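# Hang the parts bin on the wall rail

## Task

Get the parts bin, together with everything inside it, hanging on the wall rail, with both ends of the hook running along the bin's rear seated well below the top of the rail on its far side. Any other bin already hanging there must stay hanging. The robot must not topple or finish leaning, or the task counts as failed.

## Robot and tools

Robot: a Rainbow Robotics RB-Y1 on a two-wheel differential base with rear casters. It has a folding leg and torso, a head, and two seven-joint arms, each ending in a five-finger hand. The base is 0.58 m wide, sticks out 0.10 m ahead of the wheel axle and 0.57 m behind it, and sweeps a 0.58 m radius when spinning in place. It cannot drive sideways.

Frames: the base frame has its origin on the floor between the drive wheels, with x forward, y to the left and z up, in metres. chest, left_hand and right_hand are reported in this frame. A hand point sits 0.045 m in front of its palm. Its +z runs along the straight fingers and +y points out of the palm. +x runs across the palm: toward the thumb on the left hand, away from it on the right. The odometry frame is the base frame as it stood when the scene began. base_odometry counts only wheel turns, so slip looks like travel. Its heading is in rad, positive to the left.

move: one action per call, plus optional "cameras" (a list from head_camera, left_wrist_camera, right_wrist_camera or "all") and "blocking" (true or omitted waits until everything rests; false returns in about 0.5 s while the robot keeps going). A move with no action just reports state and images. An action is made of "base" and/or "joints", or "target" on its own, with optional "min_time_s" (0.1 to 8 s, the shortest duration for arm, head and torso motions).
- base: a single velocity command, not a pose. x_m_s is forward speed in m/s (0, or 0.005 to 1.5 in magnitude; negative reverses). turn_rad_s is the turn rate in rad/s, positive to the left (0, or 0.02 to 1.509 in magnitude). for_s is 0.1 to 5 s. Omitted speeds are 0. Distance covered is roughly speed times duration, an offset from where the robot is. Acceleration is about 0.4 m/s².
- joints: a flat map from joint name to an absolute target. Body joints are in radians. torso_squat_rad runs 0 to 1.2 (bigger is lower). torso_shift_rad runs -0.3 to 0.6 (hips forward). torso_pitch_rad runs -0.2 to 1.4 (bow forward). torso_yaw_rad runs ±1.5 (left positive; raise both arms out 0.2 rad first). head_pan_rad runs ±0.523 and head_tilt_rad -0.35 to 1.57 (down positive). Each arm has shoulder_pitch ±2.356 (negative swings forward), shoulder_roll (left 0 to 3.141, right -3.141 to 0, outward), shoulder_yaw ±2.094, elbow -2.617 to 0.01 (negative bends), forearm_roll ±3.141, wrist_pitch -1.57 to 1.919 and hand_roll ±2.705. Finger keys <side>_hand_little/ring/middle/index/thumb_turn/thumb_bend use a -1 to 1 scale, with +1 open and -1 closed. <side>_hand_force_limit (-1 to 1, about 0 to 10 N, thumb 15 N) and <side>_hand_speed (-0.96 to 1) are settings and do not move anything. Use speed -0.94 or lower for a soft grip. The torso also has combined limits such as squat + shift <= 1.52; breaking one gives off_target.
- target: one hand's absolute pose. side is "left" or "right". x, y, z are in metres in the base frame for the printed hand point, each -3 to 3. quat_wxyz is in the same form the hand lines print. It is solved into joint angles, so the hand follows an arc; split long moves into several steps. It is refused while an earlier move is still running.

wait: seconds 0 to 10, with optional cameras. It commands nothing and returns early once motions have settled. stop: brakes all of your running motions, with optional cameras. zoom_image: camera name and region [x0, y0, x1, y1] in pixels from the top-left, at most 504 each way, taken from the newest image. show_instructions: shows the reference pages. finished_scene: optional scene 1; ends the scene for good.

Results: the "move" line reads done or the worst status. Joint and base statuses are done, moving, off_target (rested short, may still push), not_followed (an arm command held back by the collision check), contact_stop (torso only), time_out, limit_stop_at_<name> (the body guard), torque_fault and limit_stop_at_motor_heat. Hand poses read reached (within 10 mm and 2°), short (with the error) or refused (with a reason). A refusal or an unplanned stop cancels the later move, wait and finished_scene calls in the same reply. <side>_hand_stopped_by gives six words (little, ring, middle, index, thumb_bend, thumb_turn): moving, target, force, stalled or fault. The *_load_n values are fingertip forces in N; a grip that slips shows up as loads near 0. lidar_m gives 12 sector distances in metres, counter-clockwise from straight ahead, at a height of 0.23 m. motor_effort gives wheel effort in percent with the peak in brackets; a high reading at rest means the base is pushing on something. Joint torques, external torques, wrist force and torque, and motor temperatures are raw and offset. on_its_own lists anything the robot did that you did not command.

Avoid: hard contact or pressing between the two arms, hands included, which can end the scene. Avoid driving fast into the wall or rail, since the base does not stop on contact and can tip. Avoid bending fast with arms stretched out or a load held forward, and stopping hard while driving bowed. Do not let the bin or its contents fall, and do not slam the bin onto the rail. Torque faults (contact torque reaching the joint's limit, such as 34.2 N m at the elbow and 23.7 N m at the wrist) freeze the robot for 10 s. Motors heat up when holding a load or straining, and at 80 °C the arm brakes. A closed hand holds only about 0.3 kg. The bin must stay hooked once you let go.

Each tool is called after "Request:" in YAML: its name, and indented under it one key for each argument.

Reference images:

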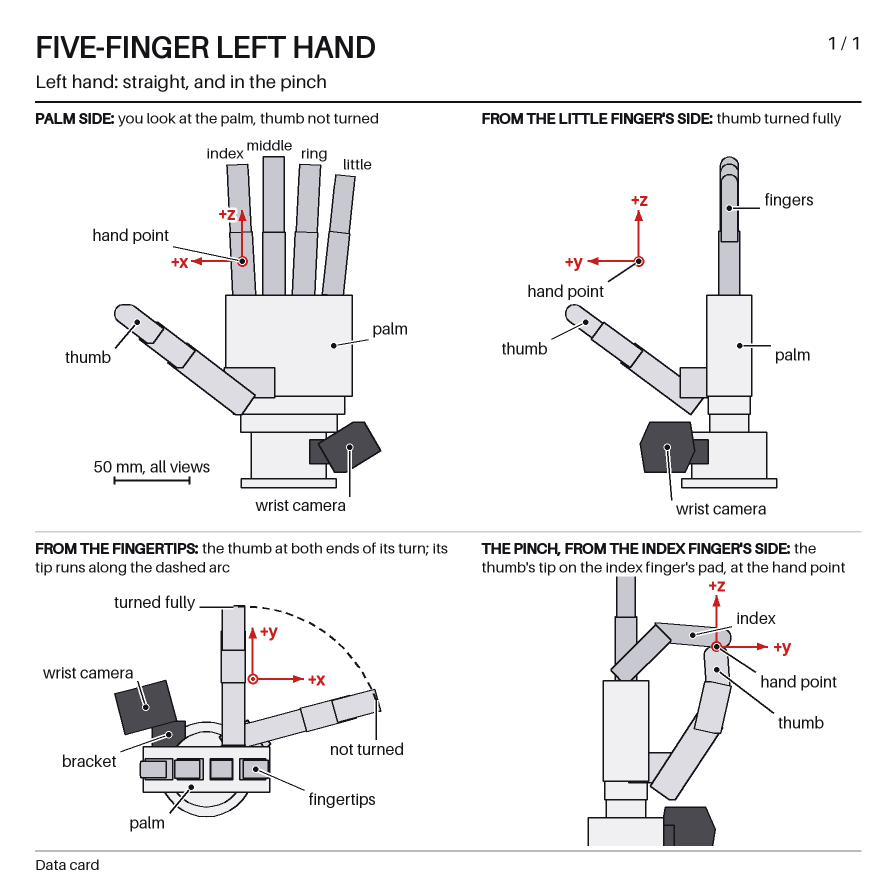

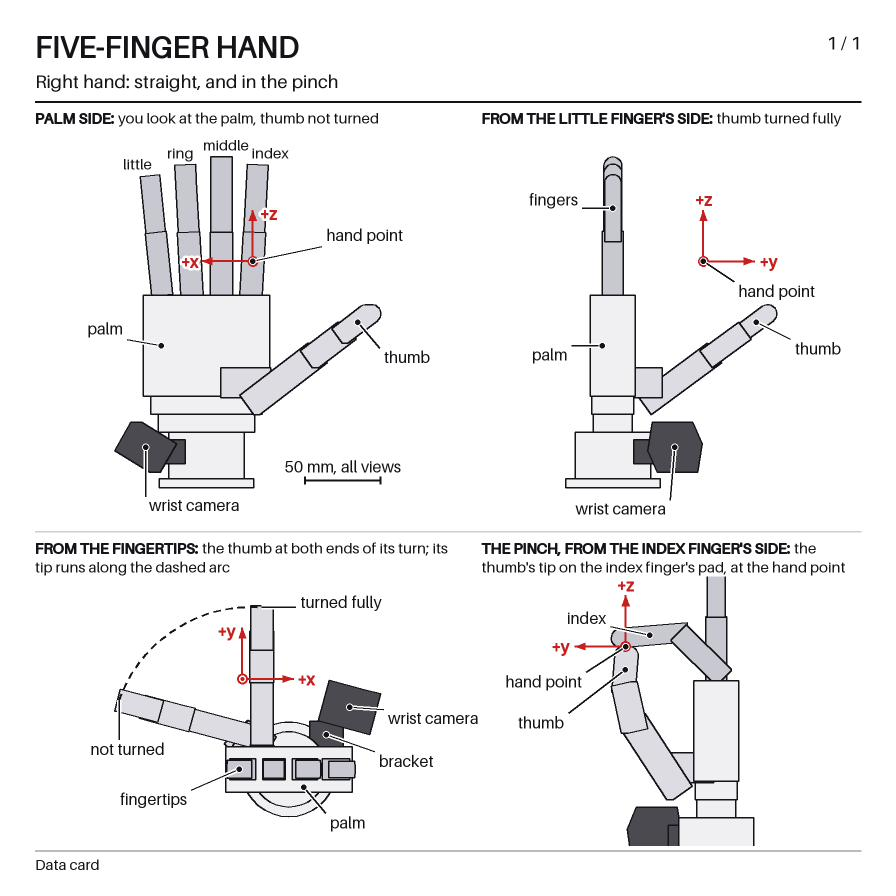

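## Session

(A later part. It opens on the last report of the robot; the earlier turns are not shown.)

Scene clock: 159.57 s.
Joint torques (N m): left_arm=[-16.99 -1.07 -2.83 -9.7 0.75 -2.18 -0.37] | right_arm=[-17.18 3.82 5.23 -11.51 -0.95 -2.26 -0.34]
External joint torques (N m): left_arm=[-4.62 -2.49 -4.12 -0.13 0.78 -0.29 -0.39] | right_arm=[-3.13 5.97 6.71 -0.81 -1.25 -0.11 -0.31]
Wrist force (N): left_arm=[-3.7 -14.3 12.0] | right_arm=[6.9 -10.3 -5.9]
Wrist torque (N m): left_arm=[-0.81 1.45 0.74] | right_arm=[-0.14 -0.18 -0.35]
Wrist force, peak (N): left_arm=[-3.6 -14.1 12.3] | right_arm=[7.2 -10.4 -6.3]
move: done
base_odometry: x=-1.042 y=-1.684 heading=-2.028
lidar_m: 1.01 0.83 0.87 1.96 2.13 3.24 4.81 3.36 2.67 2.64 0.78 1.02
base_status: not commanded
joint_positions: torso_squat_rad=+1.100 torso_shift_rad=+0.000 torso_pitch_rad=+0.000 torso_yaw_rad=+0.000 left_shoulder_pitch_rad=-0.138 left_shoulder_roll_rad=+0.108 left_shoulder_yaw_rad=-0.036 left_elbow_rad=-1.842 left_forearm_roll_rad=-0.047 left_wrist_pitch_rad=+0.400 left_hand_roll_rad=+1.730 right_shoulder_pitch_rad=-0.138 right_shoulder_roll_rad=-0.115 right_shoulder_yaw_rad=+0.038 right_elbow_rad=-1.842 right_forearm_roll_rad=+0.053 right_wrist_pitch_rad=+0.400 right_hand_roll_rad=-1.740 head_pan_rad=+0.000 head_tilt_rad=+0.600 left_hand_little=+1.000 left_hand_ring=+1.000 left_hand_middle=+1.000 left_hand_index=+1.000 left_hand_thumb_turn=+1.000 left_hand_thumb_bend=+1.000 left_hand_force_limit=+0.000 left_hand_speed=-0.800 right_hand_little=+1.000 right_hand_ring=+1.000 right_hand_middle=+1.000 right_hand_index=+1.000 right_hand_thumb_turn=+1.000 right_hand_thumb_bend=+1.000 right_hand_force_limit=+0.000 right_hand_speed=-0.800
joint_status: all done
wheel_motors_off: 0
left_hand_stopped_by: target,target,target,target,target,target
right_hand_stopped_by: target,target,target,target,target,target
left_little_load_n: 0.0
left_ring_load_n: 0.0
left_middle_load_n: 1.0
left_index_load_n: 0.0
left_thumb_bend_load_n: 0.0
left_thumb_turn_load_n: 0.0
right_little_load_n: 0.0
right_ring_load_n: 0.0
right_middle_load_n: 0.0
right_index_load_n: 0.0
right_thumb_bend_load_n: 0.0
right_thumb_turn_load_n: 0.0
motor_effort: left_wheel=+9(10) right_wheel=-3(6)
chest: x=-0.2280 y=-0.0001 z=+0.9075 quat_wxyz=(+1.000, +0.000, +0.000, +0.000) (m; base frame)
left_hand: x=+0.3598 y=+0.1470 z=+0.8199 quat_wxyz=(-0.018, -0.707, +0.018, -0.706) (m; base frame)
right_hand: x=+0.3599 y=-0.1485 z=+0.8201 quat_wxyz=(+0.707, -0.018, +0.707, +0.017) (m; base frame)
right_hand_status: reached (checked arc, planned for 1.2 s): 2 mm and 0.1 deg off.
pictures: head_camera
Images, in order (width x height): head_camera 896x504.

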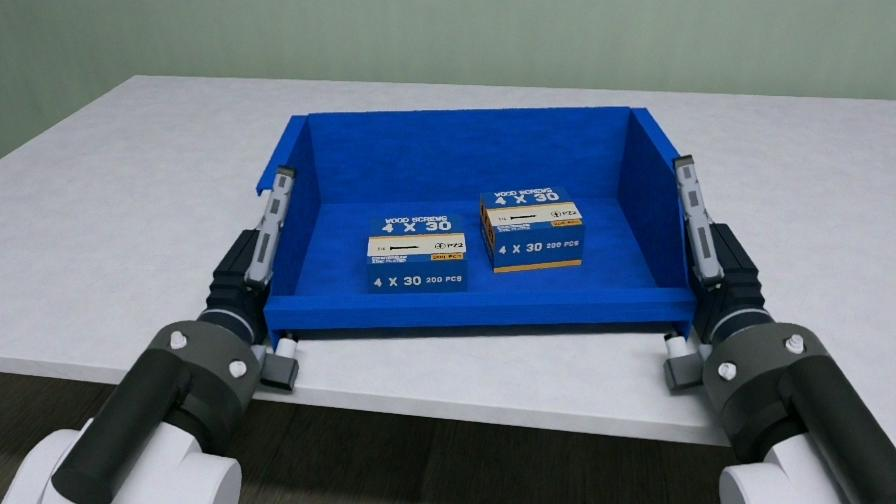

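Request:
move:
  target: {"side": "right", "x": 0.36, "y": -0.25, "z": 0.82, "quat_wxyz": [0.7069, -0.0177, 0.7069, 0.0177]}
  min_time_s: 1.2

Request:
move:
  target: {"side": "left", "x": 0.36, "y": 0.25, "z": 0.82, "quat_wxyz": [0.0177, 0.7069, -0.0177, 0.7069]}
  min_time_s: 1.2

Request:
move:
  joints: {"torso_squat_rad": 0.7}
  cameras: ["head_camera"]

Scene clock: 162.10 s.
Joint torques (N m): left_arm=[-16.53 -1.17 -3.25 -10.06 0.69 -2.24 -0.41] | right_arm=[-12.95 -7.72 -6.75 -9.83 0.29 -2.23 -0.11]
External joint torques (N m): left_arm=[-4.16 -2.58 -4.54 -0.48 0.72 -0.35 -0.43] | right_arm=[0.82 1.08 -1.21 0.02 -0.01 -0.12 -0.09]
Wrist force (N): left_arm=[-4.1 -10.7 7.7] | right_arm=[8.2 1.3 -1.9]
Wrist torque (N m): left_arm=[-0.48 1.29 0.61] | right_arm=[0.43 -0.60 0.41]
Wrist force, peak (N): left_arm=[-4.0 -14.6 12.2] | right_arm=[7.4 -10.5 -5.9]
move: done
base_odometry: x=-1.042 y=-1.684 heading=-2.028
lidar_m: 1.01 0.83 0.87 1.95 2.13 3.24 4.80 3.37 2.65 2.63 0.77 1.03
base_status: not commanded
joint_positions: torso_squat_rad=+1.100 torso_shift_rad=+0.000 torso_pitch_rad=+0.000 torso_yaw_rad=+0.000 left_shoulder_pitch_rad=-0.138 left_shoulder_roll_rad=+0.108 left_shoulder_yaw_rad=-0.036 left_elbow_rad=-1.842 left_forearm_roll_rad=-0.047 left_wrist_pitch_rad=+0.400 left_hand_roll_rad=+1.730 right_shoulder_pitch_rad=-0.110 right_shoulder_roll_rad=-0.454 right_shoulder_yaw_rad=-0.010 right_elbow_rad=-1.768 right_forearm_roll_rad=-0.226 right_wrist_pitch_rad=+0.293 right_hand_roll_rad=-1.807 head_pan_rad=+0.000 head_tilt_rad=+0.600 left_hand_little=+1.000 left_hand_ring=+1.000 left_hand_middle=+1.000 left_hand_index=+1.000 left_hand_thumb_turn=+1.000 left_hand_thumb_bend=+1.000 left_hand_force_limit=+0.000 left_hand_speed=-0.800 right_hand_little=+1.000 right_hand_ring=+1.000 right_hand_middle=+1.000 right_hand_index=+1.000 right_hand_thumb_turn=+1.000 right_hand_thumb_bend=+1.000 right_hand_force_limit=+0.000 right_hand_speed=-0.800
joint_status: all done
wheel_motors_off: 0
left_hand_stopped_by: target,target,target,target,target,target
right_hand_stopped_by: target,target,target,target,target,target
left_little_load_n: 0.0
left_ring_load_n: 0.0
left_middle_load_n: 0.5
left_index_load_n: 0.0
left_thumb_bend_load_n: 0.0
left_thumb_turn_load_n: 0.0
right_little_load_n: 0.0
right_ring_load_n: 0.0
right_middle_load_n: 0.0
right_index_load_n: 0.0
right_thumb_bend_load_n: 0.0
right_thumb_turn_load_n: -0.5
motor_effort: left_wheel=+9(10) right_wheel=-5(6)
chest: x=-0.2280 y=-0.0001 z=+0.9075 quat_wxyz=(+1.000, +0.000, +0.000, +0.000) (m; base frame)
left_hand: x=+0.3598 y=+0.1470 z=+0.8199 quat_wxyz=(-0.018, -0.707, +0.018, -0.707) (m; base frame)
right_hand: x=+0.3599 y=-0.2501 z=+0.8202 quat_wxyz=(+0.707, -0.017, +0.707, +0.017) (m; base frame)
right_hand_status: reached (checked arc, planned for 1.2 s): 0 mm and 0.1 deg off.
pictures: none

Scene clock: 163.63 s.
Joint torques (N m): left_arm=[-12.22 7.72 5.48 -8.31 -0.01 -2.36 0.33] | right_arm=[-13.01 -7.53 -6.44 -9.72 0.34 -2.3 -0.14]
External joint torques (N m): left_arm=[-0.06 0.6 0.56 0.48 0.01 -0.49 0.31] | right_arm=[0.76 1.28 -0.9 0.13 0.04 -0.19 -0.12]
Wrist force (N): left_arm=[-3.9 -6.8 9.0] | right_arm=[8.3 1.3 -1.4]
Wrist torque (N m): left_arm=[-0.92 1.33 0.71] | right_arm=[0.38 -0.61 0.42]
Wrist force, peak (N): left_arm=[-3.6 -11.1 8.5] | right_arm=[8.4 1.2 -2.0]
move: done
base_odometry: x=-1.042 y=-1.684 heading=-2.028
lidar_m: 1.01 0.82 0.87 1.95 2.13 3.23 4.81 3.37 2.68 2.64 0.77 1.04
base_status: not commanded
joint_positions: torso_squat_rad=+1.100 torso_shift_rad=+0.000 torso_pitch_rad=+0.000 torso_yaw_rad=+0.000 left_shoulder_pitch_rad=-0.110 left_shoulder_roll_rad=+0.451 left_shoulder_yaw_rad=+0.012 left_elbow_rad=-1.767 left_forearm_roll_rad=+0.234 left_wrist_pitch_rad=+0.293 left_hand_roll_rad=+1.797 right_shoulder_pitch_rad=-0.110 right_shoulder_roll_rad=-0.454 right_shoulder_yaw_rad=-0.010 right_elbow_rad=-1.768 right_forearm_roll_rad=-0.226 right_wrist_pitch_rad=+0.293 right_hand_roll_rad=-1.807 head_pan_rad=+0.000 head_tilt_rad=+0.600 left_hand_little=+1.000 left_hand_ring=+1.000 left_hand_middle=+1.000 left_hand_index=+1.000 left_hand_thumb_turn=+1.000 left_hand_thumb_bend=+1.000 left_hand_force_limit=+0.000 left_hand_speed=-0.800 right_hand_little=+1.000 right_hand_ring=+1.000 right_hand_middle=+1.000 right_hand_index=+1.000 right_hand_thumb_turn=+1.000 right_hand_thumb_bend=+1.000 right_hand_force_limit=+0.000 right_hand_speed=-0.800
joint_status: all done
wheel_motors_off: 0
left_hand_stopped_by: target,target,target,target,target,target
right_hand_stopped_by: target,target,target,target,target,target
left_little_load_n: 0.0
left_ring_load_n: 0.5
left_middle_load_n: 0.0
left_index_load_n: 0.0
left_thumb_bend_load_n: 0.0
left_thumb_turn_load_n: 0.0
right_little_load_n: 0.0
right_ring_load_n: 0.0
right_middle_load_n: 0.0
right_index_load_n: 0.0
right_thumb_bend_load_n: 0.0
right_thumb_turn_load_n: 0.0
motor_effort: left_wheel=+9(10) right_wheel=-4(6)
chest: x=-0.2280 y=-0.0001 z=+0.9075 quat_wxyz=(+1.000, +0.000, +0.000, +0.000) (m; base frame)
left_hand: x=+0.3599 y=+0.2502 z=+0.8199 quat_wxyz=(-0.017, -0.707, +0.017, -0.707) (m; base frame)
left_hand_status: reached (checked arc, planned for 1.2 s): 0 mm and 0.1 deg off.
right_hand: x=+0.3599 y=-0.2501 z=+0.8202 quat_wxyz=(+0.707, -0.017, +0.707, +0.017) (m; base frame)
pictures: none

Scene clock: 165.77 s.
Joint torques (N m): left_arm=[-12.53 7.76 5.26 -8.29 -0.03 -2.21 0.35] | right_arm=[-13.63 -8.22 -6.17 -9.95 0.09 -2.33 -0.12]
External joint torques (N m): left_arm=[-0.37 0.64 0.33 0.5 -0.01 -0.34 0.33] | right_arm=[0.15 0.58 -0.63 -0.1 -0.21 -0.22 -0.1]
Wrist force (N): left_arm=[-3.4 -6.6 9.1] | right_arm=[7.9 0.9 -1.3]
Wrist torque (N m): left_arm=[-0.87 1.28 0.77] | right_arm=[0.31 -0.55 0.39]
Wrist force, peak (N): left_arm=[-3.9 -7.2 9.2] | right_arm=[8.6 1.5 -1.9]
move: done
base_odometry: x=-1.042 y=-1.684 heading=-2.028
lidar_m: 1.01 0.82 0.87 1.96 2.12 3.22 4.80 3.37 2.67 2.64 0.77 1.04
base_status: not commanded
joint_positions: torso_squat_rad=+0.700 torso_shift_rad=+0.000 torso_pitch_rad=+0.000 torso_yaw_rad=+0.000 left_shoulder_pitch_rad=-0.110 left_shoulder_roll_rad=+0.451 left_shoulder_yaw_rad=+0.012 left_elbow_rad=-1.767 left_forearm_roll_rad=+0.234 left_wrist_pitch_rad=+0.293 left_hand_roll_rad=+1.797 right_shoulder_pitch_rad=-0.110 right_shoulder_roll_rad=-0.454 right_shoulder_yaw_rad=-0.010 right_elbow_rad=-1.768 right_forearm_roll_rad=-0.226 right_wrist_pitch_rad=+0.293 right_hand_roll_rad=-1.807 head_pan_rad=+0.000 head_tilt_rad=+0.600 left_hand_little=+1.000 left_hand_ring=+1.000 left_hand_middle=+1.000 left_hand_index=+1.000 left_hand_thumb_turn=+1.000 left_hand_thumb_bend=+1.000 left_hand_force_limit=+0.000 left_hand_speed=-0.800 right_hand_little=+1.000 right_hand_ring=+1.000 right_hand_middle=+1.000 right_hand_index=+1.000 right_hand_thumb_turn=+1.000 right_hand_thumb_bend=+1.000 right_hand_force_limit=+0.000 right_hand_speed=-0.800
joint_status: all done
wheel_motors_off: 0
left_hand_stopped_by: target,target,target,target,target,target
right_hand_stopped_by: target,target,target,target,target,target
left_little_load_n: 0.0
left_ring_load_n: 0.0
left_middle_load_n: 0.0
left_index_load_n: 0.0
left_thumb_bend_load_n: 0.0
left_thumb_turn_load_n: 0.0
right_little_load_n: 0.0
right_ring_load_n: 0.0
right_middle_load_n: 0.0
right_index_load_n: 0.0
right_thumb_bend_load_n: 0.0
right_thumb_turn_load_n: 0.0
motor_effort: left_wheel=+9(9) right_wheel=-3(6)
chest: x=-0.2279 y=-0.0001 z=+1.1253 quat_wxyz=(+1.000, +0.000, +0.000, +0.000) (m; base frame)
left_hand: x=+0.3599 y=+0.2502 z=+1.0377 quat_wxyz=(-0.017, -0.707, +0.017, -0.706) (m; base frame)
right_hand: x=+0.3600 y=-0.2502 z=+1.0379 quat_wxyz=(+0.707, -0.017, +0.707, +0.017) (m; base frame)
pictures: head_camera
Images, in order (width x height): head_camera 896x504.

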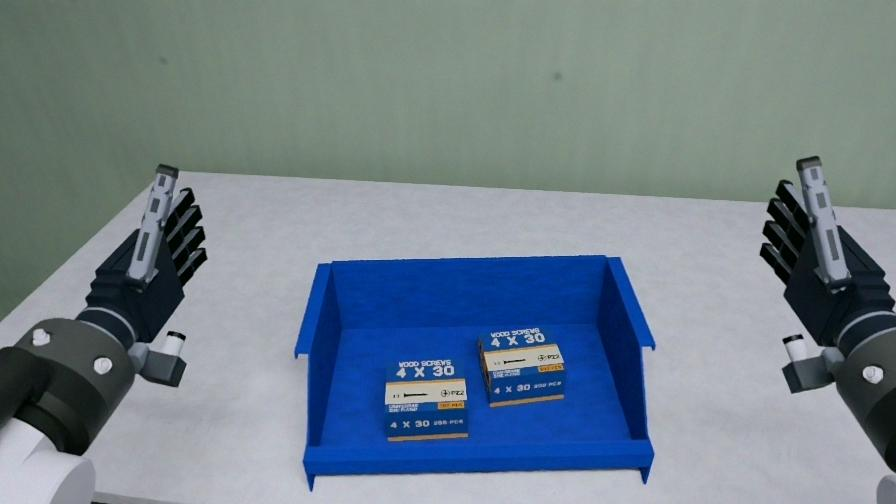

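Request:
move:
  target: {"side": "right", "x": 0.36, "y": -0.144, "z": 1.0378, "quat_wxyz": [0.7069, -0.0177, 0.7069, 0.0177]}
  min_time_s: 1.2

Request:
move:
  target: {"side": "right", "x": 0.36, "y": -0.144, "z": 1.0728, "quat_wxyz": [0.7069, -0.0177, 0.7069, 0.0177]}
  min_time_s: 0.8

Request:
move:
  target: {"side": "right", "x": 0.36, "y": -0.144, "z": 1.1078, "quat_wxyz": [0.7069, -0.0177, 0.7069, 0.0177]}
  min_time_s: 0.8

Request:
move:
  target: {"side": "right", "x": 0.36, "y": -0.144, "z": 1.1428, "quat_wxyz": [0.7069, -0.0177, 0.7069, 0.0177]}
  min_time_s: 0.8

Request:
move:
  target: {"side": "right", "x": 0.36, "y": -0.144, "z": 1.1778, "quat_wxyz": [0.7069, -0.0177, 0.7069, 0.0177]}
  min_time_s: 0.8

Request:
move:
  target: {"side": "right", "x": 0.36, "y": -0.144, "z": 1.2128, "quat_wxyz": [0.7069, -0.0177, 0.7069, 0.0177]}
  min_time_s: 0.8

Request:
move:
  target: {"side": "right", "x": 0.36, "y": -0.144, "z": 1.2478, "quat_wxyz": [0.7069, -0.0177, 0.7069, 0.0177]}
  min_time_s: 0.8

Request:
move:
  target: {"side": "right", "x": 0.36, "y": -0.144, "z": 1.2828, "quat_wxyz": [0.7069, -0.0177, 0.7069, 0.0177]}
  min_time_s: 0.8

Request:
move:
  target: {"side": "right", "x": 0.36, "y": -0.144, "z": 1.3178, "quat_wxyz": [0.7069, -0.0177, 0.7069, 0.0177]}
  min_time_s: 0.8
  cameras: ["head_camera"]

Scene clock: 168.13 s.
Joint torques (N m): left_arm=[-12.58 7.58 5.51 -8.53 0.03 -2.15 0.26] | right_arm=[-14.52 0.1 -0.55 -11.24 0.19 -1.94 0.11]
External joint torques (N m): left_arm=[-0.42 0.46 0.59 0.26 0.05 -0.28 0.24] | right_arm=[-0.47 1.97 0.75 -0.52 -0.1 0.2 0.13]
Wrist force (N): left_arm=[-3.4 -6.8 9.3] | right_arm=[8.2 1.4 -1.4]
Wrist torque (N m): left_arm=[-0.93 1.27 0.77] | right_arm=[0.40 -0.60 0.52]
Wrist force, peak (N): left_arm=[-3.5 -7.2 9.5] | right_arm=[8.6 1.5 -1.7]
move: done
base_odometry: x=-1.042 y=-1.684 heading=-2.028
lidar_m: 1.01 0.83 0.87 1.95 2.13 3.24 4.80 3.37 2.66 2.63 0.79 1.02
base_status: not commanded
joint_positions: torso_squat_rad=+0.700 torso_shift_rad=+0.000 torso_pitch_rad=+0.000 torso_yaw_rad=+0.000 left_shoulder_pitch_rad=-0.110 left_shoulder_roll_rad=+0.451 left_shoulder_yaw_rad=+0.012 left_elbow_rad=-1.767 left_forearm_roll_rad=+0.234 left_wrist_pitch_rad=+0.293 left_hand_roll_rad=+1.797 right_shoulder_pitch_rad=-0.139 right_shoulder_roll_rad=-0.100 right_shoulder_yaw_rad=+0.039 right_elbow_rad=-1.841 right_forearm_roll_rad=+0.056 right_wrist_pitch_rad=+0.402 right_hand_roll_rad=-1.729 head_pan_rad=+0.000 head_tilt_rad=+0.600 left_hand_little=+1.000 left_hand_ring=+1.000 left_hand_middle=+1.000 left_hand_index=+1.000 left_hand_thumb_turn=+1.000 left_hand_thumb_bend=+1.000 left_hand_force_limit=+0.000 left_hand_speed=-0.800 right_hand_little=+1.000 right_hand_ring=+1.000 right_hand_middle=+1.000 right_hand_index=+1.000 right_hand_thumb_turn=+1.000 right_hand_thumb_bend=+1.000 right_hand_force_limit=+0.000 right_hand_speed=-0.800
joint_status: all done
wheel_motors_off: 0
left_hand_stopped_by: target,target,target,target,target,target
right_hand_stopped_by: target,target,target,target,target,target
left_little_load_n: 0.0
left_ring_load_n: 0.0
left_middle_load_n: 0.0
left_index_load_n: 0.0
left_thumb_bend_load_n: 0.0
left_thumb_turn_load_n: -0.5
right_little_load_n: 0.0
right_ring_load_n: 0.0
right_middle_load_n: 0.0
right_index_load_n: 0.0
right_thumb_bend_load_n: 0.0
right_thumb_turn_load_n: 0.0
motor_effort: left_wheel=+9(10) right_wheel=-4(6)
chest: x=-0.2279 y=-0.0001 z=+1.1253 quat_wxyz=(+1.000, +0.000, +0.000, +0.000) (m; base frame)
left_hand: x=+0.3599 y=+0.2502 z=+1.0377 quat_wxyz=(-0.017, -0.707, +0.017, -0.706) (m; base frame)
right_hand: x=+0.3599 y=-0.1440 z=+1.0378 quat_wxyz=(+0.707, -0.018, +0.707, +0.018) (m; base frame)
right_hand_status: reached (checked arc, planned for 1.2 s): 0 mm and 0.1 deg off.
pictures: none

Scene clock: 169.27 s.
Joint torques (N m): left_arm=[-12.84 7.56 5.38 -8.44 -0.07 -2.26 0.3] | right_arm=[-15.27 -2.5 -2.53 -10.75 0.08 -1.94 -0.29]
External joint torques (N m): left_arm=[-0.68 0.44 0.46 0.35 -0.05 -0.39 0.28] | right_arm=[-0.79 -0.28 -1.06 -0.4 -0.24 0.2 -0.26]
Wrist force (N): left_arm=[-3.9 -6.2 9.0] | right_arm=[8.1 1.4 -1.5]
Wrist torque (N m): left_arm=[-0.80 1.34 0.70] | right_arm=[0.40 -0.56 0.40]
Wrist force, peak (N): left_arm=[-3.4 -6.4 9.9] | right_arm=[8.6 1.4 -1.6]
move: done
base_odometry: x=-1.042 y=-1.684 heading=-2.028
lidar_m: 1.00 0.82 0.85 1.94 2.11 3.24 4.80 3.37 2.67 2.63 0.78 1.03
base_status: not commanded
joint_positions: torso_squat_rad=+0.700 torso_shift_rad=+0.000 torso_pitch_rad=+0.000 torso_yaw_rad=+0.000 left_shoulder_pitch_rad=-0.110 left_shoulder_roll_rad=+0.451 left_shoulder_yaw_rad=+0.012 left_elbow_rad=-1.767 left_forearm_roll_rad=+0.234 left_wrist_pitch_rad=+0.293 left_hand_roll_rad=+1.797 right_shoulder_pitch_rad=-0.183 right_shoulder_roll_rad=-0.115 right_shoulder_yaw_rad=+0.030 right_elbow_rad=-1.929 right_forearm_roll_rad=+0.043 right_wrist_pitch_rad=+0.531 right_hand_roll_rad=-1.731 head_pan_rad=+0.000 head_tilt_rad=+0.600 left_hand_little=+1.000 left_hand_ring=+1.000 left_hand_middle=+1.000 left_hand_index=+1.000 left_hand_thumb_turn=+1.000 left_hand_thumb_bend=+1.000 left_hand_force_limit=+0.000 left_hand_speed=-0.800 right_hand_little=+1.000 right_hand_ring=+1.000 right_hand_middle=+1.000 right_hand_index=+1.000 right_hand_thumb_turn=+1.000 right_hand_thumb_bend=+1.000 right_hand_force_limit=+0.000 right_hand_speed=-0.800
joint_status: all done
wheel_motors_off: 0
left_hand_stopped_by: target,target,target,target,target,target
right_hand_stopped_by: target,target,target,target,target,target
left_little_load_n: 0.0
left_ring_load_n: 0.0
left_middle_load_n: 0.0
left_index_load_n: 0.0
left_thumb_bend_load_n: -0.5
left_thumb_turn_load_n: 0.0
right_little_load_n: 0.0
right_ring_load_n: 0.0
right_middle_load_n: 0.0
right_index_load_n: 0.0
right_thumb_bend_load_n: 0.0
right_thumb_turn_load_n: 0.0
motor_effort: left_wheel=+9(9) right_wheel=-4(6)
chest: x=-0.2279 y=-0.0001 z=+1.1253 quat_wxyz=(+1.000, +0.000, +0.000, +0.000) (m; base frame)
left_hand: x=+0.3599 y=+0.2502 z=+1.0377 quat_wxyz=(-0.017, -0.707, +0.017, -0.706) (m; base frame)
right_hand: x=+0.3599 y=-0.1438 z=+1.0728 quat_wxyz=(+0.707, -0.018, +0.707, +0.018) (m; base frame)
right_hand_status: reached (checked arc, planned for 0.8 s): 0 mm and 0.0 deg off.
pictures: none

Scene clock: 170.40 s.
Joint torques (N m): left_arm=[-12.5 7.54 5.11 -8.3 0.1 -2.32 0.21] | right_arm=[-15.85 -3.27 -2.7 -10.31 0.23 -1.99 -0.31]
External joint torques (N m): left_arm=[-0.34 0.42 0.19 0.49 0.12 -0.45 0.19] | right_arm=[-0.8 -0.58 -1.04 -0.48 -0.12 0.16 -0.29]
Wrist force (N): left_arm=[-4.0 -6.0 9.2] | right_arm=[8.4 1.5 -1.6]
Wrist torque (N m): left_arm=[-0.79 1.37 0.71] | right_arm=[0.42 -0.63 0.44]
Wrist force, peak (N): left_arm=[-3.6 -6.5 9.6] | right_arm=[8.5 1.3 -1.6]
move: done
base_odometry: x=-1.042 y=-1.684 heading=-2.028
lidar_m: 1.01 0.83 0.86 1.95 2.12 3.23 4.80 3.36 2.67 2.62 0.78 1.03
base_status: not commanded
joint_positions: torso_squat_rad=+0.700 torso_shift_rad=+0.000 torso_pitch_rad=+0.000 torso_yaw_rad=+0.000 left_shoulder_pitch_rad=-0.110 left_shoulder_roll_rad=+0.451 left_shoulder_yaw_rad=+0.012 left_elbow_rad=-1.767 left_forearm_roll_rad=+0.234 left_wrist_pitch_rad=+0.293 left_hand_roll_rad=+1.797 right_shoulder_pitch_rad=-0.243 right_shoulder_roll_rad=-0.133 right_shoulder_yaw_rad=+0.014 right_elbow_rad=-2.002 right_forearm_roll_rad=+0.025 right_wrist_pitch_rad=+0.661 right_hand_roll_rad=-1.733 head_pan_rad=+0.000 head_tilt_rad=+0.600 left_hand_little=+1.000 left_hand_ring=+1.000 left_hand_middle=+1.000 left_hand_index=+1.000 left_hand_thumb_turn=+1.000 left_hand_thumb_bend=+1.000 left_hand_force_limit=+0.000 left_hand_speed=-0.800 right_hand_little=+1.000 right_hand_ring=+1.000 right_hand_middle=+1.000 right_hand_index=+1.000 right_hand_thumb_turn=+1.000 right_hand_thumb_bend=+1.000 right_hand_force_limit=+0.000 right_hand_speed=-0.800
joint_status: all done
wheel_motors_off: 0
left_hand_stopped_by: target,target,target,target,target,target
right_hand_stopped_by: target,target,target,target,target,target
left_little_load_n: 0.0
left_ring_load_n: 0.0
left_middle_load_n: 0.0
left_index_load_n: 0.0
left_thumb_bend_load_n: 0.0
left_thumb_turn_load_n: 0.0
right_little_load_n: 0.0
right_ring_load_n: 0.0
right_middle_load_n: 0.0
right_index_load_n: 0.0
right_thumb_bend_load_n: 0.0
right_thumb_turn_load_n: 0.0
motor_effort: left_wheel=+9(9) right_wheel=-3(6)
chest: x=-0.2279 y=-0.0001 z=+1.1253 quat_wxyz=(+1.000, +0.000, +0.000, +0.000) (m; base frame)
left_hand: x=+0.3599 y=+0.2502 z=+1.0377 quat_wxyz=(-0.017, -0.707, +0.017, -0.706) (m; base frame)
right_hand: x=+0.3599 y=-0.1438 z=+1.1078 quat_wxyz=(+0.707, -0.018, +0.707, +0.018) (m; base frame)
right_hand_status: reached (checked arc, planned for 0.8 s): 0 mm and 0.0 deg off.
pictures: none

Scene clock: 171.53 s.
Joint torques (N m): left_arm=[-12.67 7.63 5.17 -8.35 0 -2.22 0.21] | right_arm=[-15.93 -3.38 -2.88 -9.56 -0.12 -1.91 -0.23]
External joint torques (N m): left_arm=[-0.51 0.51 0.25 0.44 0.02 -0.35 0.19] | right_arm=[-0.2 -0.13 -1.06 -0.37 -0.49 0.23 -0.21]
Wrist force (N): left_arm=[-3.8 -6.0 9.1] | right_arm=[8.4 1.3 -1.3]
Wrist torque (N m): left_arm=[-0.80 1.33 0.71] | right_arm=[0.38 -0.61 0.42]
Wrist force, peak (N): left_arm=[-4.1 -6.4 9.7] | right_arm=[8.6 1.5 -1.8]
move: done
base_odometry: x=-1.042 y=-1.684 heading=-2.028
lidar_m: 1.00 0.84 0.86 1.96 2.12 3.24 4.81 3.37 2.66 2.63 0.79 1.02
base_status: not commanded
joint_positions: torso_squat_rad=+0.700 torso_shift_rad=+0.000 torso_pitch_rad=+0.000 torso_yaw_rad=+0.000 left_shoulder_pitch_rad=-0.110 left_shoulder_roll_rad=+0.451 left_shoulder_yaw_rad=+0.012 left_elbow_rad=-1.767 left_forearm_roll_rad=+0.234 left_wrist_pitch_rad=+0.293 left_hand_roll_rad=+1.797 right_shoulder_pitch_rad=-0.317 right_shoulder_roll_rad=-0.153 right_shoulder_yaw_rad=-0.007 right_elbow_rad=-2.057 right_forearm_roll_rad=+0.007 right_wrist_pitch_rad=+0.789 right_hand_roll_rad=-1.735 head_pan_rad=+0.000 head_tilt_rad=+0.600 left_hand_little=+1.000 left_hand_ring=+1.000 left_hand_middle=+1.000 left_hand_index=+1.000 left_hand_thumb_turn=+1.000 left_hand_thumb_bend=+1.000 left_hand_force_limit=+0.000 left_hand_speed=-0.800 right_hand_little=+1.000 right_hand_ring=+1.000 right_hand_middle=+1.000 right_hand_index=+1.000 right_hand_thumb_turn=+1.000 right_hand_thumb_bend=+1.000 right_hand_force_limit=+0.000 right_hand_speed=-0.800
joint_status: all done
wheel_motors_off: 0
left_hand_stopped_by: target,target,target,target,target,target
right_hand_stopped_by: target,target,target,target,target,target
left_little_load_n: 0.0
left_ring_load_n: 0.0
left_middle_load_n: 0.0
left_index_load_n: 0.0
left_thumb_bend_load_n: 0.0
left_thumb_turn_load_n: 0.0
right_little_load_n: 0.0
right_ring_load_n: 0.0
right_middle_load_n: 0.0
right_index_load_n: 0.0
right_thumb_bend_load_n: 0.0
right_thumb_turn_load_n: -0.5
motor_effort: left_wheel=+9(10) right_wheel=-4(6)
chest: x=-0.2279 y=-0.0001 z=+1.1253 quat_wxyz=(+1.000, +0.000, +0.000, +0.000) (m; base frame)
left_hand: x=+0.3599 y=+0.2502 z=+1.0377 quat_wxyz=(-0.017, -0.707, +0.017, -0.706) (m; base frame)
right_hand: x=+0.3599 y=-0.1438 z=+1.1428 quat_wxyz=(+0.707, -0.018, +0.707, +0.018) (m; base frame)
right_hand_status: reached (checked arc, planned for 0.8 s): 0 mm and 0.0 deg off.
pictures: none

Scene clock: 172.67 s.
Joint torques (N m): left_arm=[-12.55 7.44 5.46 -8.46 -0.03 -2.29 0.29] | right_arm=[-17.13 -3.72 -3.44 -8.97 0.18 -1.75 -0.17]
External joint torques (N m): left_arm=[-0.39 0.32 0.53 0.33 -0.01 -0.42 0.26] | right_arm=[-0.63 0.15 -1.49 -0.51 -0.21 0.39 -0.15]
Wrist force (N): left_arm=[-4.1 -6.0 9.1] | right_arm=[8.2 1.5 -1.8]
Wrist torque (N m): left_arm=[-0.79 1.39 0.71] | right_arm=[0.44 -0.59 0.41]
Wrist force, peak (N): left_arm=[-3.5 -6.8 9.6] | right_arm=[8.7 1.5 -1.5]
move: done
base_odometry: x=-1.042 y=-1.684 heading=-2.028
lidar_m: 1.01 0.82 0.86 1.96 2.13 3.23 4.81 3.36 2.67 2.64 0.78 1.03
base_status: not commanded
joint_positions: torso_squat_rad=+0.700 torso_shift_rad=+0.000 torso_pitch_rad=+0.000 torso_yaw_rad=+0.000 left_shoulder_pitch_rad=-0.110 left_shoulder_roll_rad=+0.451 left_shoulder_yaw_rad=+0.012 left_elbow_rad=-1.767 left_forearm_roll_rad=+0.234 left_wrist_pitch_rad=+0.293 left_hand_roll_rad=+1.797 right_shoulder_pitch_rad=-0.404 right_shoulder_roll_rad=-0.174 right_shoulder_yaw_rad=-0.031 right_elbow_rad=-2.096 right_forearm_roll_rad=-0.012 right_wrist_pitch_rad=+0.914 right_hand_roll_rad=-1.738 head_pan_rad=+0.000 head_tilt_rad=+0.600 left_hand_little=+1.000 left_hand_ring=+1.000 left_hand_middle=+1.000 left_hand_index=+1.000 left_hand_thumb_turn=+1.000 left_hand_thumb_bend=+1.000 left_hand_force_limit=+0.000 left_hand_speed=-0.800 right_hand_little=+1.000 right_hand_ring=+1.000 right_hand_middle=+1.000 right_hand_index=+1.000 right_hand_thumb_turn=+1.000 right_hand_thumb_bend=+1.000 right_hand_force_limit=+0.000 right_hand_speed=-0.800
joint_status: all done
wheel_motors_off: 0
left_hand_stopped_by: target,target,target,target,target,target
right_hand_stopped_by: target,target,target,target,target,target
left_little_load_n: 0.0
left_ring_load_n: 0.0
left_middle_load_n: 0.0
left_index_load_n: 0.0
left_thumb_bend_load_n: 0.0
left_thumb_turn_load_n: 0.0
right_little_load_n: 0.0
right_ring_load_n: 0.0
right_middle_load_n: 0.0
right_index_load_n: 0.0
right_thumb_bend_load_n: 0.0
right_thumb_turn_load_n: 0.0
motor_effort: left_wheel=+9(9) right_wheel=-4(6)
chest: x=-0.2279 y=-0.0001 z=+1.1253 quat_wxyz=(+1.000, +0.000, +0.000, +0.000) (m; base frame)
left_hand: x=+0.3599 y=+0.2502 z=+1.0377 quat_wxyz=(-0.017, -0.707, +0.017, -0.706) (m; base frame)
right_hand: x=+0.3599 y=-0.1438 z=+1.1778 quat_wxyz=(+0.707, -0.018, +0.707, +0.018) (m; base frame)
right_hand_status: reached (checked arc, planned for 0.8 s): 0 mm and 0.0 deg off.
pictures: none

Scene clock: 173.80 s.
Joint torques (N m): left_arm=[-12.38 7.52 5.31 -8.4 0.08 -2.23 0.28] | right_arm=[-17.89 -4.26 -3.32 -8.23 -0.05 -1.96 -0.3]
External joint torques (N m): left_arm=[-0.22 0.4 0.38 0.39 0.1 -0.36 0.25] | right_arm=[-0.55 0.3 -1.26 -0.58 -0.45 0.18 -0.28]
Wrist force (N): left_arm=[-4.1 -6.3 9.1] | right_arm=[8.1 1.3 -1.5]
Wrist torque (N m): left_arm=[-0.83 1.39 0.68] | right_arm=[0.36 -0.57 0.37]
Wrist force, peak (N): left_arm=[-3.6 -7.0 9.2] | right_arm=[8.8 1.6 -1.4]
move: done
base_odometry: x=-1.042 y=-1.684 heading=-2.028
lidar_m: 1.01 0.84 0.86 1.96 2.14 3.23 4.81 3.37 2.67 2.64 0.77 1.03
base_status: not commanded
joint_positions: torso_squat_rad=+0.700 torso_shift_rad=+0.000 torso_pitch_rad=+0.000 torso_yaw_rad=+0.000 left_shoulder_pitch_rad=-0.110 left_shoulder_roll_rad=+0.451 left_shoulder_yaw_rad=+0.012 left_elbow_rad=-1.767 left_forearm_roll_rad=+0.234 left_wrist_pitch_rad=+0.293 left_hand_roll_rad=+1.797 right_shoulder_pitch_rad=-0.502 right_shoulder_roll_rad=-0.198 right_shoulder_yaw_rad=-0.059 right_elbow_rad=-2.117 right_forearm_roll_rad=-0.033 right_wrist_pitch_rad=+1.033 right_hand_roll_rad=-1.742 head_pan_rad=+0.000 head_tilt_rad=+0.600 left_hand_little=+1.000 left_hand_ring=+1.000 left_hand_middle=+1.000 left_hand_index=+1.000 left_hand_thumb_turn=+1.000 left_hand_thumb_bend=+1.000 left_hand_force_limit=+0.000 left_hand_speed=-0.800 right_hand_little=+1.000 right_hand_ring=+1.000 right_hand_middle=+1.000 right_hand_index=+1.000 right_hand_thumb_turn=+1.000 right_hand_thumb_bend=+1.000 right_hand_force_limit=+0.000 right_hand_speed=-0.800
joint_status: all done
wheel_motors_off: 0
left_hand_stopped_by: target,target,target,target,target,target
right_hand_stopped_by: target,target,target,target,target,target
left_little_load_n: 0.0
left_ring_load_n: 0.0
left_middle_load_n: 0.0
left_index_load_n: 0.0
left_thumb_bend_load_n: 0.0
left_thumb_turn_load_n: 0.0
right_little_load_n: 0.0
right_ring_load_n: 0.0
right_middle_load_n: 0.0
right_index_load_n: 0.0
right_thumb_bend_load_n: 0.0
right_thumb_turn_load_n: 0.0
motor_effort: left_wheel=+9(9) right_wheel=-4(6)
chest: x=-0.2279 y=-0.0001 z=+1.1253 quat_wxyz=(+1.000, +0.000, +0.000, +0.000) (m; base frame)
left_hand: x=+0.3599 y=+0.2502 z=+1.0377 quat_wxyz=(-0.017, -0.707, +0.017, -0.706) (m; base frame)
right_hand: x=+0.3599 y=-0.1438 z=+1.2128 quat_wxyz=(+0.707, -0.018, +0.707, +0.018) (m; base frame)
right_hand_status: reached (checked arc, planned for 0.8 s): 0 mm and 0.0 deg off.
pictures: none

Scene clock: 174.93 s.
Joint torques (N m): left_arm=[-12.36 7.99 5.47 -8.37 0 -2.31 0.12] | right_arm=[-18.71 -4.65 -3.68 -7.49 -0.03 -1.88 -0.09]
External joint torques (N m): left_arm=[-0.2 0.87 0.55 0.42 0.02 -0.44 0.1] | right_arm=[-0.53 0.62 -1.53 -0.66 -0.44 0.26 -0.07]
Wrist force (N): left_arm=[-4.0 -6.4 9.3] | right_arm=[8.1 1.4 -1.6]
Wrist torque (N m): left_arm=[-0.85 1.36 0.75] | right_arm=[0.40 -0.60 0.40]
Wrist force, peak (N): left_arm=[-4.0 -7.1 9.2] | right_arm=[8.6 1.6 -1.8]
move: done
base_odometry: x=-1.042 y=-1.684 heading=-2.028
lidar_m: 1.00 0.84 0.86 1.95 2.13 3.24 4.80 3.36 2.67 2.63 0.78 1.03
base_status: not commanded
joint_positions: torso_squat_rad=+0.700 torso_shift_rad=+0.000 torso_pitch_rad=+0.000 torso_yaw_rad=+0.000 left_shoulder_pitch_rad=-0.110 left_shoulder_roll_rad=+0.451 left_shoulder_yaw_rad=+0.012 left_elbow_rad=-1.767 left_forearm_roll_rad=+0.234 left_wrist_pitch_rad=+0.293 left_hand_roll_rad=+1.797 right_shoulder_pitch_rad=-0.610 right_shoulder_roll_rad=-0.225 right_shoulder_yaw_rad=-0.086 right_elbow_rad=-2.120 right_forearm_roll_rad=-0.054 right_wrist_pitch_rad=+1.143 right_hand_roll_rad=-1.746 head_pan_rad=+0.000 head_tilt_rad=+0.600 left_hand_little=+1.000 left_hand_ring=+1.000 left_hand_middle=+1.000 left_hand_index=+1.000 left_hand_thumb_turn=+1.000 left_hand_thumb_bend=+1.000 left_hand_force_limit=+0.000 left_hand_speed=-0.800 right_hand_little=+1.000 right_hand_ring=+1.000 right_hand_middle=+1.000 right_hand_index=+1.000 right_hand_thumb_turn=+1.000 right_hand_thumb_bend=+1.000 right_hand_force_limit=+0.000 right_hand_speed=-0.800
joint_status: all done
wheel_motors_off: 0
left_hand_stopped_by: target,target,target,target,target,target
right_hand_stopped_by: target,target,target,target,target,target
left_little_load_n: 0.0
left_ring_load_n: 0.0
left_middle_load_n: 0.0
left_index_load_n: 0.0
left_thumb_bend_load_n: 0.0
left_thumb_turn_load_n: 0.0
right_little_load_n: 0.0
right_ring_load_n: 0.0
right_middle_load_n: 0.0
right_index_load_n: 0.0
right_thumb_bend_load_n: 0.0
right_thumb_turn_load_n: 0.0
motor_effort: left_wheel=+9(9) right_wheel=-5(6)
chest: x=-0.2279 y=-0.0001 z=+1.1253 quat_wxyz=(+1.000, +0.000, +0.000, +0.000) (m; base frame)
left_hand: x=+0.3599 y=+0.2502 z=+1.0377 quat_wxyz=(-0.017, -0.707, +0.017, -0.706) (m; base frame)
right_hand: x=+0.3599 y=-0.1438 z=+1.2478 quat_wxyz=(+0.707, -0.018, +0.707, +0.018) (m; base frame)
right_hand_status: reached (checked arc, planned for 0.8 s): 0 mm and 0.0 deg off.
pictures: none

Scene clock: 176.07 s.
Joint torques (N m): left_arm=[-12.99 7.72 5.39 -8.38 -0.05 -2.18 0.3] | right_arm=[-19.33 -5.64 -3.02 -5.61 0.09 -1.94 -0.23]
External joint torques (N m): left_arm=[-0.83 0.6 0.46 0.41 -0.03 -0.31 0.28] | right_arm=[-0.33 0.32 -0.84 0.43 -0.33 0.2 -0.21]
Wrist force (N): left_arm=[-3.6 -6.9 9.2] | right_arm=[7.8 1.5 -1.5]
Wrist torque (N m): left_arm=[-0.93 1.31 0.74] | right_arm=[0.42 -0.54 0.40]
Wrist force, peak (N): left_arm=[-3.7 -6.8 9.4] | right_arm=[8.5 1.3 -1.7]
move: done
base_odometry: x=-1.042 y=-1.684 heading=-2.028
lidar_m: 1.01 0.83 0.87 1.96 2.13 3.24 4.81 3.37 2.68 2.64 0.77 1.03
base_status: not commanded
joint_positions: torso_squat_rad=+0.700 torso_shift_rad=+0.000 torso_pitch_rad=+0.000 torso_yaw_rad=+0.000 left_shoulder_pitch_rad=-0.110 left_shoulder_roll_rad=+0.451 left_shoulder_yaw_rad=+0.012 left_elbow_rad=-1.767 left_forearm_roll_rad=+0.234 left_wrist_pitch_rad=+0.293 left_hand_roll_rad=+1.797 right_shoulder_pitch_rad=-0.723 right_shoulder_roll_rad=-0.254 right_shoulder_yaw_rad=-0.113 right_elbow_rad=-2.105 right_forearm_roll_rad=-0.076 right_wrist_pitch_rad=+1.243 right_hand_roll_rad=-1.750 head_pan_rad=+0.000 head_tilt_rad=+0.600 left_hand_little=+1.000 left_hand_ring=+1.000 left_hand_middle=+1.000 left_hand_index=+1.000 left_hand_thumb_turn=+1.000 left_hand_thumb_bend=+1.000 left_hand_force_limit=+0.000 left_hand_speed=-0.800 right_hand_little=+1.000 right_hand_ring=+1.000 right_hand_middle=+1.000 right_hand_index=+1.000 right_hand_thumb_turn=+1.000 right_hand_thumb_bend=+1.000 right_hand_force_limit=+0.000 right_hand_speed=-0.800
joint_status: all done
wheel_motors_off: 0
left_hand_stopped_by: target,target,target,target,target,target
right_hand_stopped_by: target,target,target,target,target,target
left_little_load_n: 0.0
left_ring_load_n: 0.0
left_middle_load_n: 0.0
left_index_load_n: 0.0
left_thumb_bend_load_n: 0.0
left_thumb_turn_load_n: 0.0
right_little_load_n: 0.0
right_ring_load_n: 0.0
right_middle_load_n: 0.0
right_index_load_n: 0.0
right_thumb_bend_load_n: 0.0
right_thumb_turn_load_n: 0.0
motor_effort: left_wheel=+9(9) right_wheel=-5(5)
chest: x=-0.2279 y=-0.0001 z=+1.1253 quat_wxyz=(+1.000, +0.000, +0.000, +0.000) (m; base frame)
left_hand: x=+0.3599 y=+0.2502 z=+1.0377 quat_wxyz=(-0.017, -0.707, +0.017, -0.706) (m; base frame)
right_hand: x=+0.3598 y=-0.1438 z=+1.2829 quat_wxyz=(+0.707, -0.018, +0.707, +0.018) (m; base frame)
right_hand_status: reached (checked arc, planned for 0.8 s): 0 mm and 0.0 deg off.
pictures: none

Scene clock: 177.20 s.
Joint torques (N m): left_arm=[-12.44 7.77 5.31 -8.56 0.02 -2.25 0.26] | right_arm=[-19.72 -6.38 -3.73 -4.75 0.1 -1.77 0.02]
External joint torques (N m): left_arm=[-0.28 0.65 0.39 0.23 0.04 -0.37 0.24] | right_arm=[0.04 0.22 -1.53 0.56 -0.32 0.36 0.04]
Wrist force (N): left_arm=[-3.6 -6.4 9.4] | right_arm=[8.3 1.2 -1.8]
Wrist torque (N m): left_arm=[-0.83 1.30 0.71] | right_arm=[0.39 -0.60 0.41]
Wrist force, peak (N): left_arm=[-3.9 -6.7 9.5] | right_arm=[8.6 1.5 -1.9]
move: done
base_odometry: x=-1.042 y=-1.684 heading=-2.028
lidar_m: 1.01 0.83 0.85 1.96 2.12 3.25 4.80 3.36 2.67 2.63 0.77 1.03
base_status: not commanded
joint_positions: torso_squat_rad=+0.700 torso_shift_rad=+0.000 torso_pitch_rad=+0.000 torso_yaw_rad=+0.000 left_shoulder_pitch_rad=-0.110 left_shoulder_roll_rad=+0.451 left_shoulder_yaw_rad=+0.012 left_elbow_rad=-1.767 left_forearm_roll_rad=+0.234 left_wrist_pitch_rad=+0.293 left_hand_roll_rad=+1.797 right_shoulder_pitch_rad=-0.839 right_shoulder_roll_rad=-0.286 right_shoulder_yaw_rad=-0.138 right_elbow_rad=-2.073 right_forearm_roll_rad=-0.097 right_wrist_pitch_rad=+1.330 right_hand_roll_rad=-1.752 head_pan_rad=+0.000 head_tilt_rad=+0.600 left_hand_little=+1.000 left_hand_ring=+1.000 left_hand_middle=+1.000 left_hand_index=+1.000 left_hand_thumb_turn=+1.000 left_hand_thumb_bend=+1.000 left_hand_force_limit=+0.000 left_hand_speed=-0.800 right_hand_little=+1.000 right_hand_ring=+1.000 right_hand_middle=+1.000 right_hand_index=+1.000 right_hand_thumb_turn=+1.000 right_hand_thumb_bend=+1.000 right_hand_force_limit=+0.000 right_hand_speed=-0.800
joint_status: all done
wheel_motors_off: 0
left_hand_stopped_by: target,target,target,target,target,target
right_hand_stopped_by: target,target,target,target,target,target
left_little_load_n: 0.0
left_ring_load_n: 0.5
left_middle_load_n: -0.5
left_index_load_n: 0.0
left_thumb_bend_load_n: 0.0
left_thumb_turn_load_n: 0.0
right_little_load_n: 0.0
right_ring_load_n: 0.0
right_middle_load_n: 0.0
right_index_load_n: 0.0
right_thumb_bend_load_n: 0.0
right_thumb_turn_load_n: 0.0
motor_effort: left_wheel=+9(9) right_wheel=-3(5)
chest: x=-0.2279 y=-0.0001 z=+1.1253 quat_wxyz=(+1.000, +0.000, +0.000, +0.000) (m; base frame)
left_hand: x=+0.3599 y=+0.2502 z=+1.0377 quat_wxyz=(-0.017, -0.707, +0.017, -0.706) (m; base frame)
right_hand: x=+0.3598 y=-0.1438 z=+1.3179 quat_wxyz=(+0.707, -0.018, +0.707, +0.018) (m; base frame)
right_hand_status: reached (checked arc, planned for 0.8 s): 0 mm and 0.0 deg off.
pictures: head_camera
Images, in order (width x height): head_camera 896x504.

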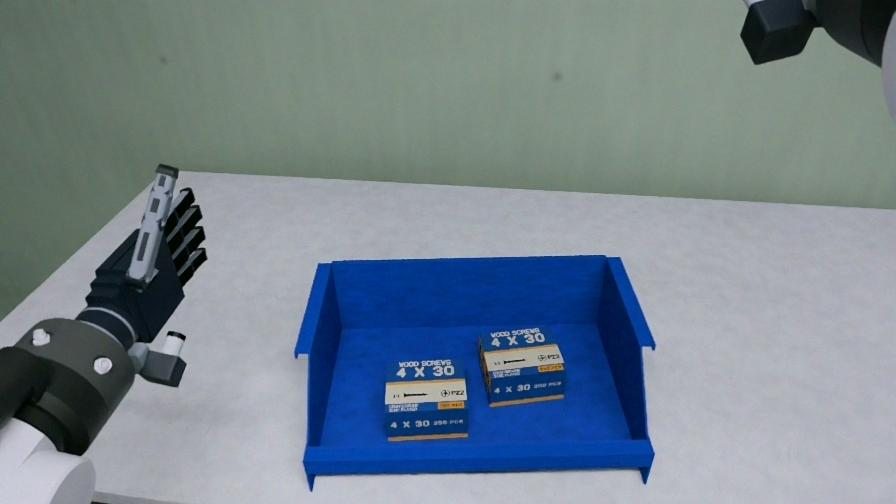

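Request:
move:
  joints: {"right_shoulder_pitch_rad": -0.11, "right_shoulder_roll_rad": -0.454, "right_shoulder_yaw_rad": -0.01, "right_elbow_rad": -1.768, "right_forearm_roll_rad": -0.226, "right_wrist_pitch_rad": 0.293, "right_hand_roll_rad": -1.807}
  min_time_s: 2

Request:
move:
  joints: {"torso_squat_rad": 1.1}

Request:
move:
  joints: {"right_shoulder_pitch_rad": -0.129, "right_shoulder_roll_rad": -0.220, "right_shoulder_yaw_rad": 0.017, "right_elbow_rad": -1.832, "right_forearm_roll_rad": -0.043, "right_wrist_pitch_rad": 0.380, "right_hand_roll_rad": -1.754, "left_shoulder_pitch_rad": -0.129, "left_shoulder_roll_rad": 0.220, "left_shoulder_yaw_rad": -0.017, "left_elbow_rad": -1.832, "left_forearm_roll_rad": 0.043, "left_wrist_pitch_rad": 0.380, "left_hand_roll_rad": 1.754}
  min_time_s: 2
  cameras: ["head_camera"]

Scene clock: 180.87 s.
Joint torques (N m): left_arm=[-12.51 7.79 5.57 -8.42 -0.04 -2.22 0.28] | right_arm=[-13.97 -8.14 -4.52 -9.88 0.23 -2.35 -0.24]
External joint torques (N m): left_arm=[-0.35 0.67 0.64 0.37 -0.02 -0.35 0.26] | right_arm=[-0.19 0.67 1.02 -0.04 -0.07 -0.24 -0.22]
Wrist force (N): left_arm=[-3.9 -6.5 9.2] | right_arm=[8.2 1.3 -1.5]
Wrist torque (N m): left_arm=[-0.92 1.37 0.76] | right_arm=[0.40 -0.61 0.40]
Wrist force, peak (N): left_arm=[-3.9 -7.0 9.5] | right_arm=[8.8 1.4 -1.5]
move: done
base_odometry: x=-1.042 y=-1.684 heading=-2.028
lidar_m: 1.01 0.82 0.86 1.96 2.13 3.24 4.81 3.37 2.67 2.63 0.77 1.03
base_status: not commanded
joint_positions: torso_squat_rad=+0.700 torso_shift_rad=+0.000 torso_pitch_rad=+0.000 torso_yaw_rad=+0.000 left_shoulder_pitch_rad=-0.110 left_shoulder_roll_rad=+0.451 left_shoulder_yaw_rad=+0.012 left_elbow_rad=-1.767 left_forearm_roll_rad=+0.234 left_wrist_pitch_rad=+0.293 left_hand_roll_rad=+1.797 right_shoulder_pitch_rad=-0.110 right_shoulder_roll_rad=-0.454 right_shoulder_yaw_rad=-0.010 right_elbow_rad=-1.768 right_forearm_roll_rad=-0.226 right_wrist_pitch_rad=+0.293 right_hand_roll_rad=-1.807 head_pan_rad=+0.000 head_tilt_rad=+0.600 left_hand_little=+1.000 left_hand_ring=+1.000 left_hand_middle=+1.000 left_hand_index=+1.000 left_hand_thumb_turn=+1.000 left_hand_thumb_bend=+1.000 left_hand_force_limit=+0.000 left_hand_speed=-0.800 right_hand_little=+1.000 right_hand_ring=+1.000 right_hand_middle=+1.000 right_hand_index=+1.000 right_hand_thumb_turn=+1.000 right_hand_thumb_bend=+1.000 right_hand_force_limit=+0.000 right_hand_speed=-0.800
joint_status: all done
wheel_motors_off: 0
left_hand_stopped_by: target,target,target,target,target,target
right_hand_stopped_by: target,target,target,target,target,target
left_little_load_n: 0.0
left_ring_load_n: 0.0
left_middle_load_n: 0.0
left_index_load_n: 0.0
left_thumb_bend_load_n: 0.0
left_thumb_turn_load_n: 0.0
right_little_load_n: 0.0
right_ring_load_n: 0.0
right_middle_load_n: 0.0
right_index_load_n: 0.0
right_thumb_bend_load_n: 0.0
right_thumb_turn_load_n: 0.0
motor_effort: left_wheel=+9(10) right_wheel=-4(5)
chest: x=-0.2279 y=-0.0001 z=+1.1253 quat_wxyz=(+1.000, +0.000, +0.000, +0.000) (m; base frame)
left_hand: x=+0.3599 y=+0.2502 z=+1.0377 quat_wxyz=(-0.017, -0.707, +0.017, -0.707) (m; base frame)
right_hand: x=+0.3599 y=-0.2504 z=+1.0383 quat_wxyz=(+0.707, -0.017, +0.707, +0.017) (m; base frame)
pictures: none

Scene clock: 182.97 s.
Joint torques (N m): left_arm=[-12.64 7.7 5.56 -8.56 -0.13 -2.26 0.25] | right_arm=[-13.97 -7.76 -4.69 -9.89 0.19 -2.29 -0.17]
External joint torques (N m): left_arm=[-0.47 0.58 0.64 0.23 -0.11 -0.38 0.22] | right_arm=[-0.19 1.05 0.86 -0.05 -0.12 -0.18 -0.15]
Wrist force (N): left_arm=[-4.0 -6.7 8.7] | right_arm=[8.1 1.8 -1.8]
Wrist torque (N m): left_arm=[-0.87 1.38 0.73] | right_arm=[0.49 -0.56 0.42]
Wrist force, peak (N): left_arm=[-4.2 -6.8 9.3] | right_arm=[8.6 1.4 -1.8]
move: done
base_odometry: x=-1.042 y=-1.684 heading=-2.028
lidar_m: 1.00 0.83 0.87 1.96 2.13 3.22 4.80 3.35 2.67 2.63 0.78 1.02
base_status: not commanded
joint_positions: torso_squat_rad=+1.100 torso_shift_rad=+0.000 torso_pitch_rad=+0.000 torso_yaw_rad=+0.000 left_shoulder_pitch_rad=-0.110 left_shoulder_roll_rad=+0.451 left_shoulder_yaw_rad=+0.012 left_elbow_rad=-1.767 left_forearm_roll_rad=+0.234 left_wrist_pitch_rad=+0.293 left_hand_roll_rad=+1.797 right_shoulder_pitch_rad=-0.110 right_shoulder_roll_rad=-0.454 right_shoulder_yaw_rad=-0.010 right_elbow_rad=-1.768 right_forearm_roll_rad=-0.226 right_wrist_pitch_rad=+0.293 right_hand_roll_rad=-1.807 head_pan_rad=+0.000 head_tilt_rad=+0.600 left_hand_little=+1.000 left_hand_ring=+1.000 left_hand_middle=+1.000 left_hand_index=+1.000 left_hand_thumb_turn=+1.000 left_hand_thumb_bend=+1.000 left_hand_force_limit=+0.000 left_hand_speed=-0.800 right_hand_little=+1.000 right_hand_ring=+1.000 right_hand_middle=+1.000 right_hand_index=+1.000 right_hand_thumb_turn=+1.000 right_hand_thumb_bend=+1.000 right_hand_force_limit=+0.000 right_hand_speed=-0.800
joint_status: all done
wheel_motors_off: 0
left_hand_stopped_by: target,target,target,target,target,target
right_hand_stopped_by: target,target,target,target,target,target
left_little_load_n: 0.0
left_ring_load_n: 0.0
left_middle_load_n: 0.0
left_index_load_n: 0.0
left_thumb_bend_load_n: 0.0
left_thumb_turn_load_n: 0.0
right_little_load_n: 0.0
right_ring_load_n: 0.0
right_middle_load_n: 0.0
right_index_load_n: 0.0
right_thumb_bend_load_n: 0.0
right_thumb_turn_load_n: 0.0
motor_effort: left_wheel=+9(10) right_wheel=-3(6)
chest: x=-0.2281 y=-0.0001 z=+0.9074 quat_wxyz=(+1.000, +0.000, +0.000, +0.000) (m; base frame)
left_hand: x=+0.3598 y=+0.2502 z=+0.8200 quat_wxyz=(-0.017, -0.707, +0.017, -0.707) (m; base frame)
right_hand: x=+0.3598 y=-0.2504 z=+0.8206 quat_wxyz=(+0.707, -0.017, +0.707, +0.017) (m; base frame)
pictures: none

Scene clock: 185.27 s.
Joint torques (N m): left_arm=[-16.2 2.5 0.73 -9.69 -0.14 -2.01 -0.27] | right_arm=[-15.05 -1.89 -1.32 -11.31 0.55 -1.99 0.21]
External joint torques (N m): left_arm=[-3.88 -0.8 -1.77 -0.26 -0.11 -0.12 -0.29] | right_arm=[-1.06 2.39 1.45 -0.76 0.25 0.14 0.23]
Wrist force (N): left_arm=[-4.1 -6.1 9.1] | right_arm=[8.1 1.4 -1.7]
Wrist torque (N m): left_arm=[-0.81 1.40 0.51] | right_arm=[0.42 -0.57 0.49]
Wrist force, peak (N): left_arm=[-4.1 -6.7 9.4] | right_arm=[8.4 1.7 -1.6]
move: done
base_odometry: x=-1.042 y=-1.684 heading=-2.028
lidar_m: 1.01 0.83 0.86 1.95 2.12 3.22 4.80 3.36 2.67 2.62 0.77 1.03
base_status: not commanded
joint_positions: torso_squat_rad=+1.100 torso_shift_rad=+0.000 torso_pitch_rad=+0.000 torso_yaw_rad=+0.000 left_shoulder_pitch_rad=-0.128 left_shoulder_roll_rad=+0.220 left_shoulder_yaw_rad=-0.017 left_elbow_rad=-1.832 left_forearm_roll_rad=+0.043 left_wrist_pitch_rad=+0.380 left_hand_roll_rad=+1.754 right_shoulder_pitch_rad=-0.129 right_shoulder_roll_rad=-0.220 right_shoulder_yaw_rad=+0.017 right_elbow_rad=-1.832 right_forearm_roll_rad=-0.043 right_wrist_pitch_rad=+0.380 right_hand_roll_rad=-1.754 head_pan_rad=+0.000 head_tilt_rad=+0.600 left_hand_little=+1.000 left_hand_ring=+1.000 left_hand_middle=+1.000 left_hand_index=+1.000 left_hand_thumb_turn=+1.000 left_hand_thumb_bend=+1.000 left_hand_force_limit=+0.000 left_hand_speed=-0.800 right_hand_little=+1.000 right_hand_ring=+1.000 right_hand_middle=+1.000 right_hand_index=+1.000 right_hand_thumb_turn=+1.000 right_hand_thumb_bend=+1.000 right_hand_force_limit=+0.000 right_hand_speed=-0.800
joint_status: all done
wheel_motors_off: 0
left_hand_stopped_by: target,target,target,target,target,target
right_hand_stopped_by: target,target,target,target,target,target
left_little_load_n: 0.0
left_ring_load_n: 0.0
left_middle_load_n: 0.0
left_index_load_n: 0.0
left_thumb_bend_load_n: 0.0
left_thumb_turn_load_n: 0.0
right_little_load_n: 0.0
right_ring_load_n: 0.0
right_middle_load_n: 0.0
right_index_load_n: 0.0
right_thumb_bend_load_n: 0.0
right_thumb_turn_load_n: 0.0
motor_effort: left_wheel=+9(10) right_wheel=-4(6)
chest: x=-0.2281 y=-0.0001 z=+0.9074 quat_wxyz=(+1.000, +0.000, +0.000, +0.000) (m; base frame)
left_hand: x=+0.3597 y=+0.1806 z=+0.8189 quat_wxyz=(-0.017, -0.708, +0.018, -0.706) (m; base frame)
right_hand: x=+0.3598 y=-0.1807 z=+0.8193 quat_wxyz=(+0.706, -0.018, +0.707, +0.018) (m; base frame)
pictures: head_camera
Images, in order (width x height): head_camera 896x504.

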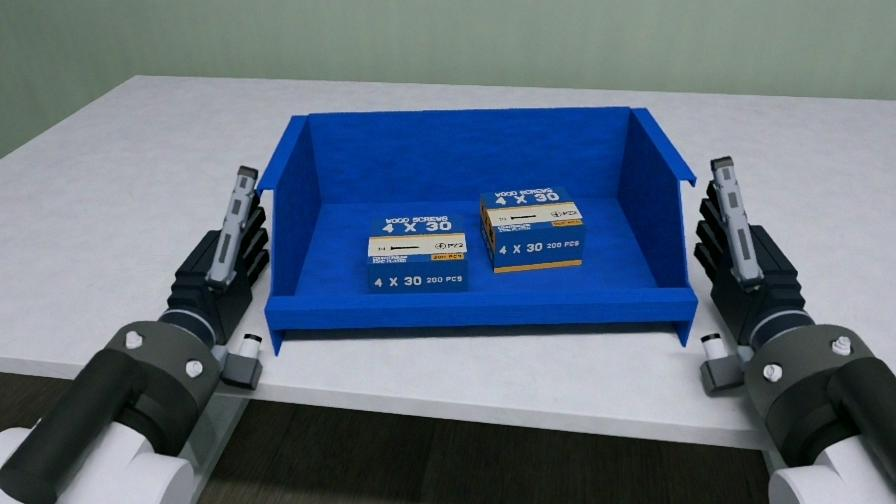

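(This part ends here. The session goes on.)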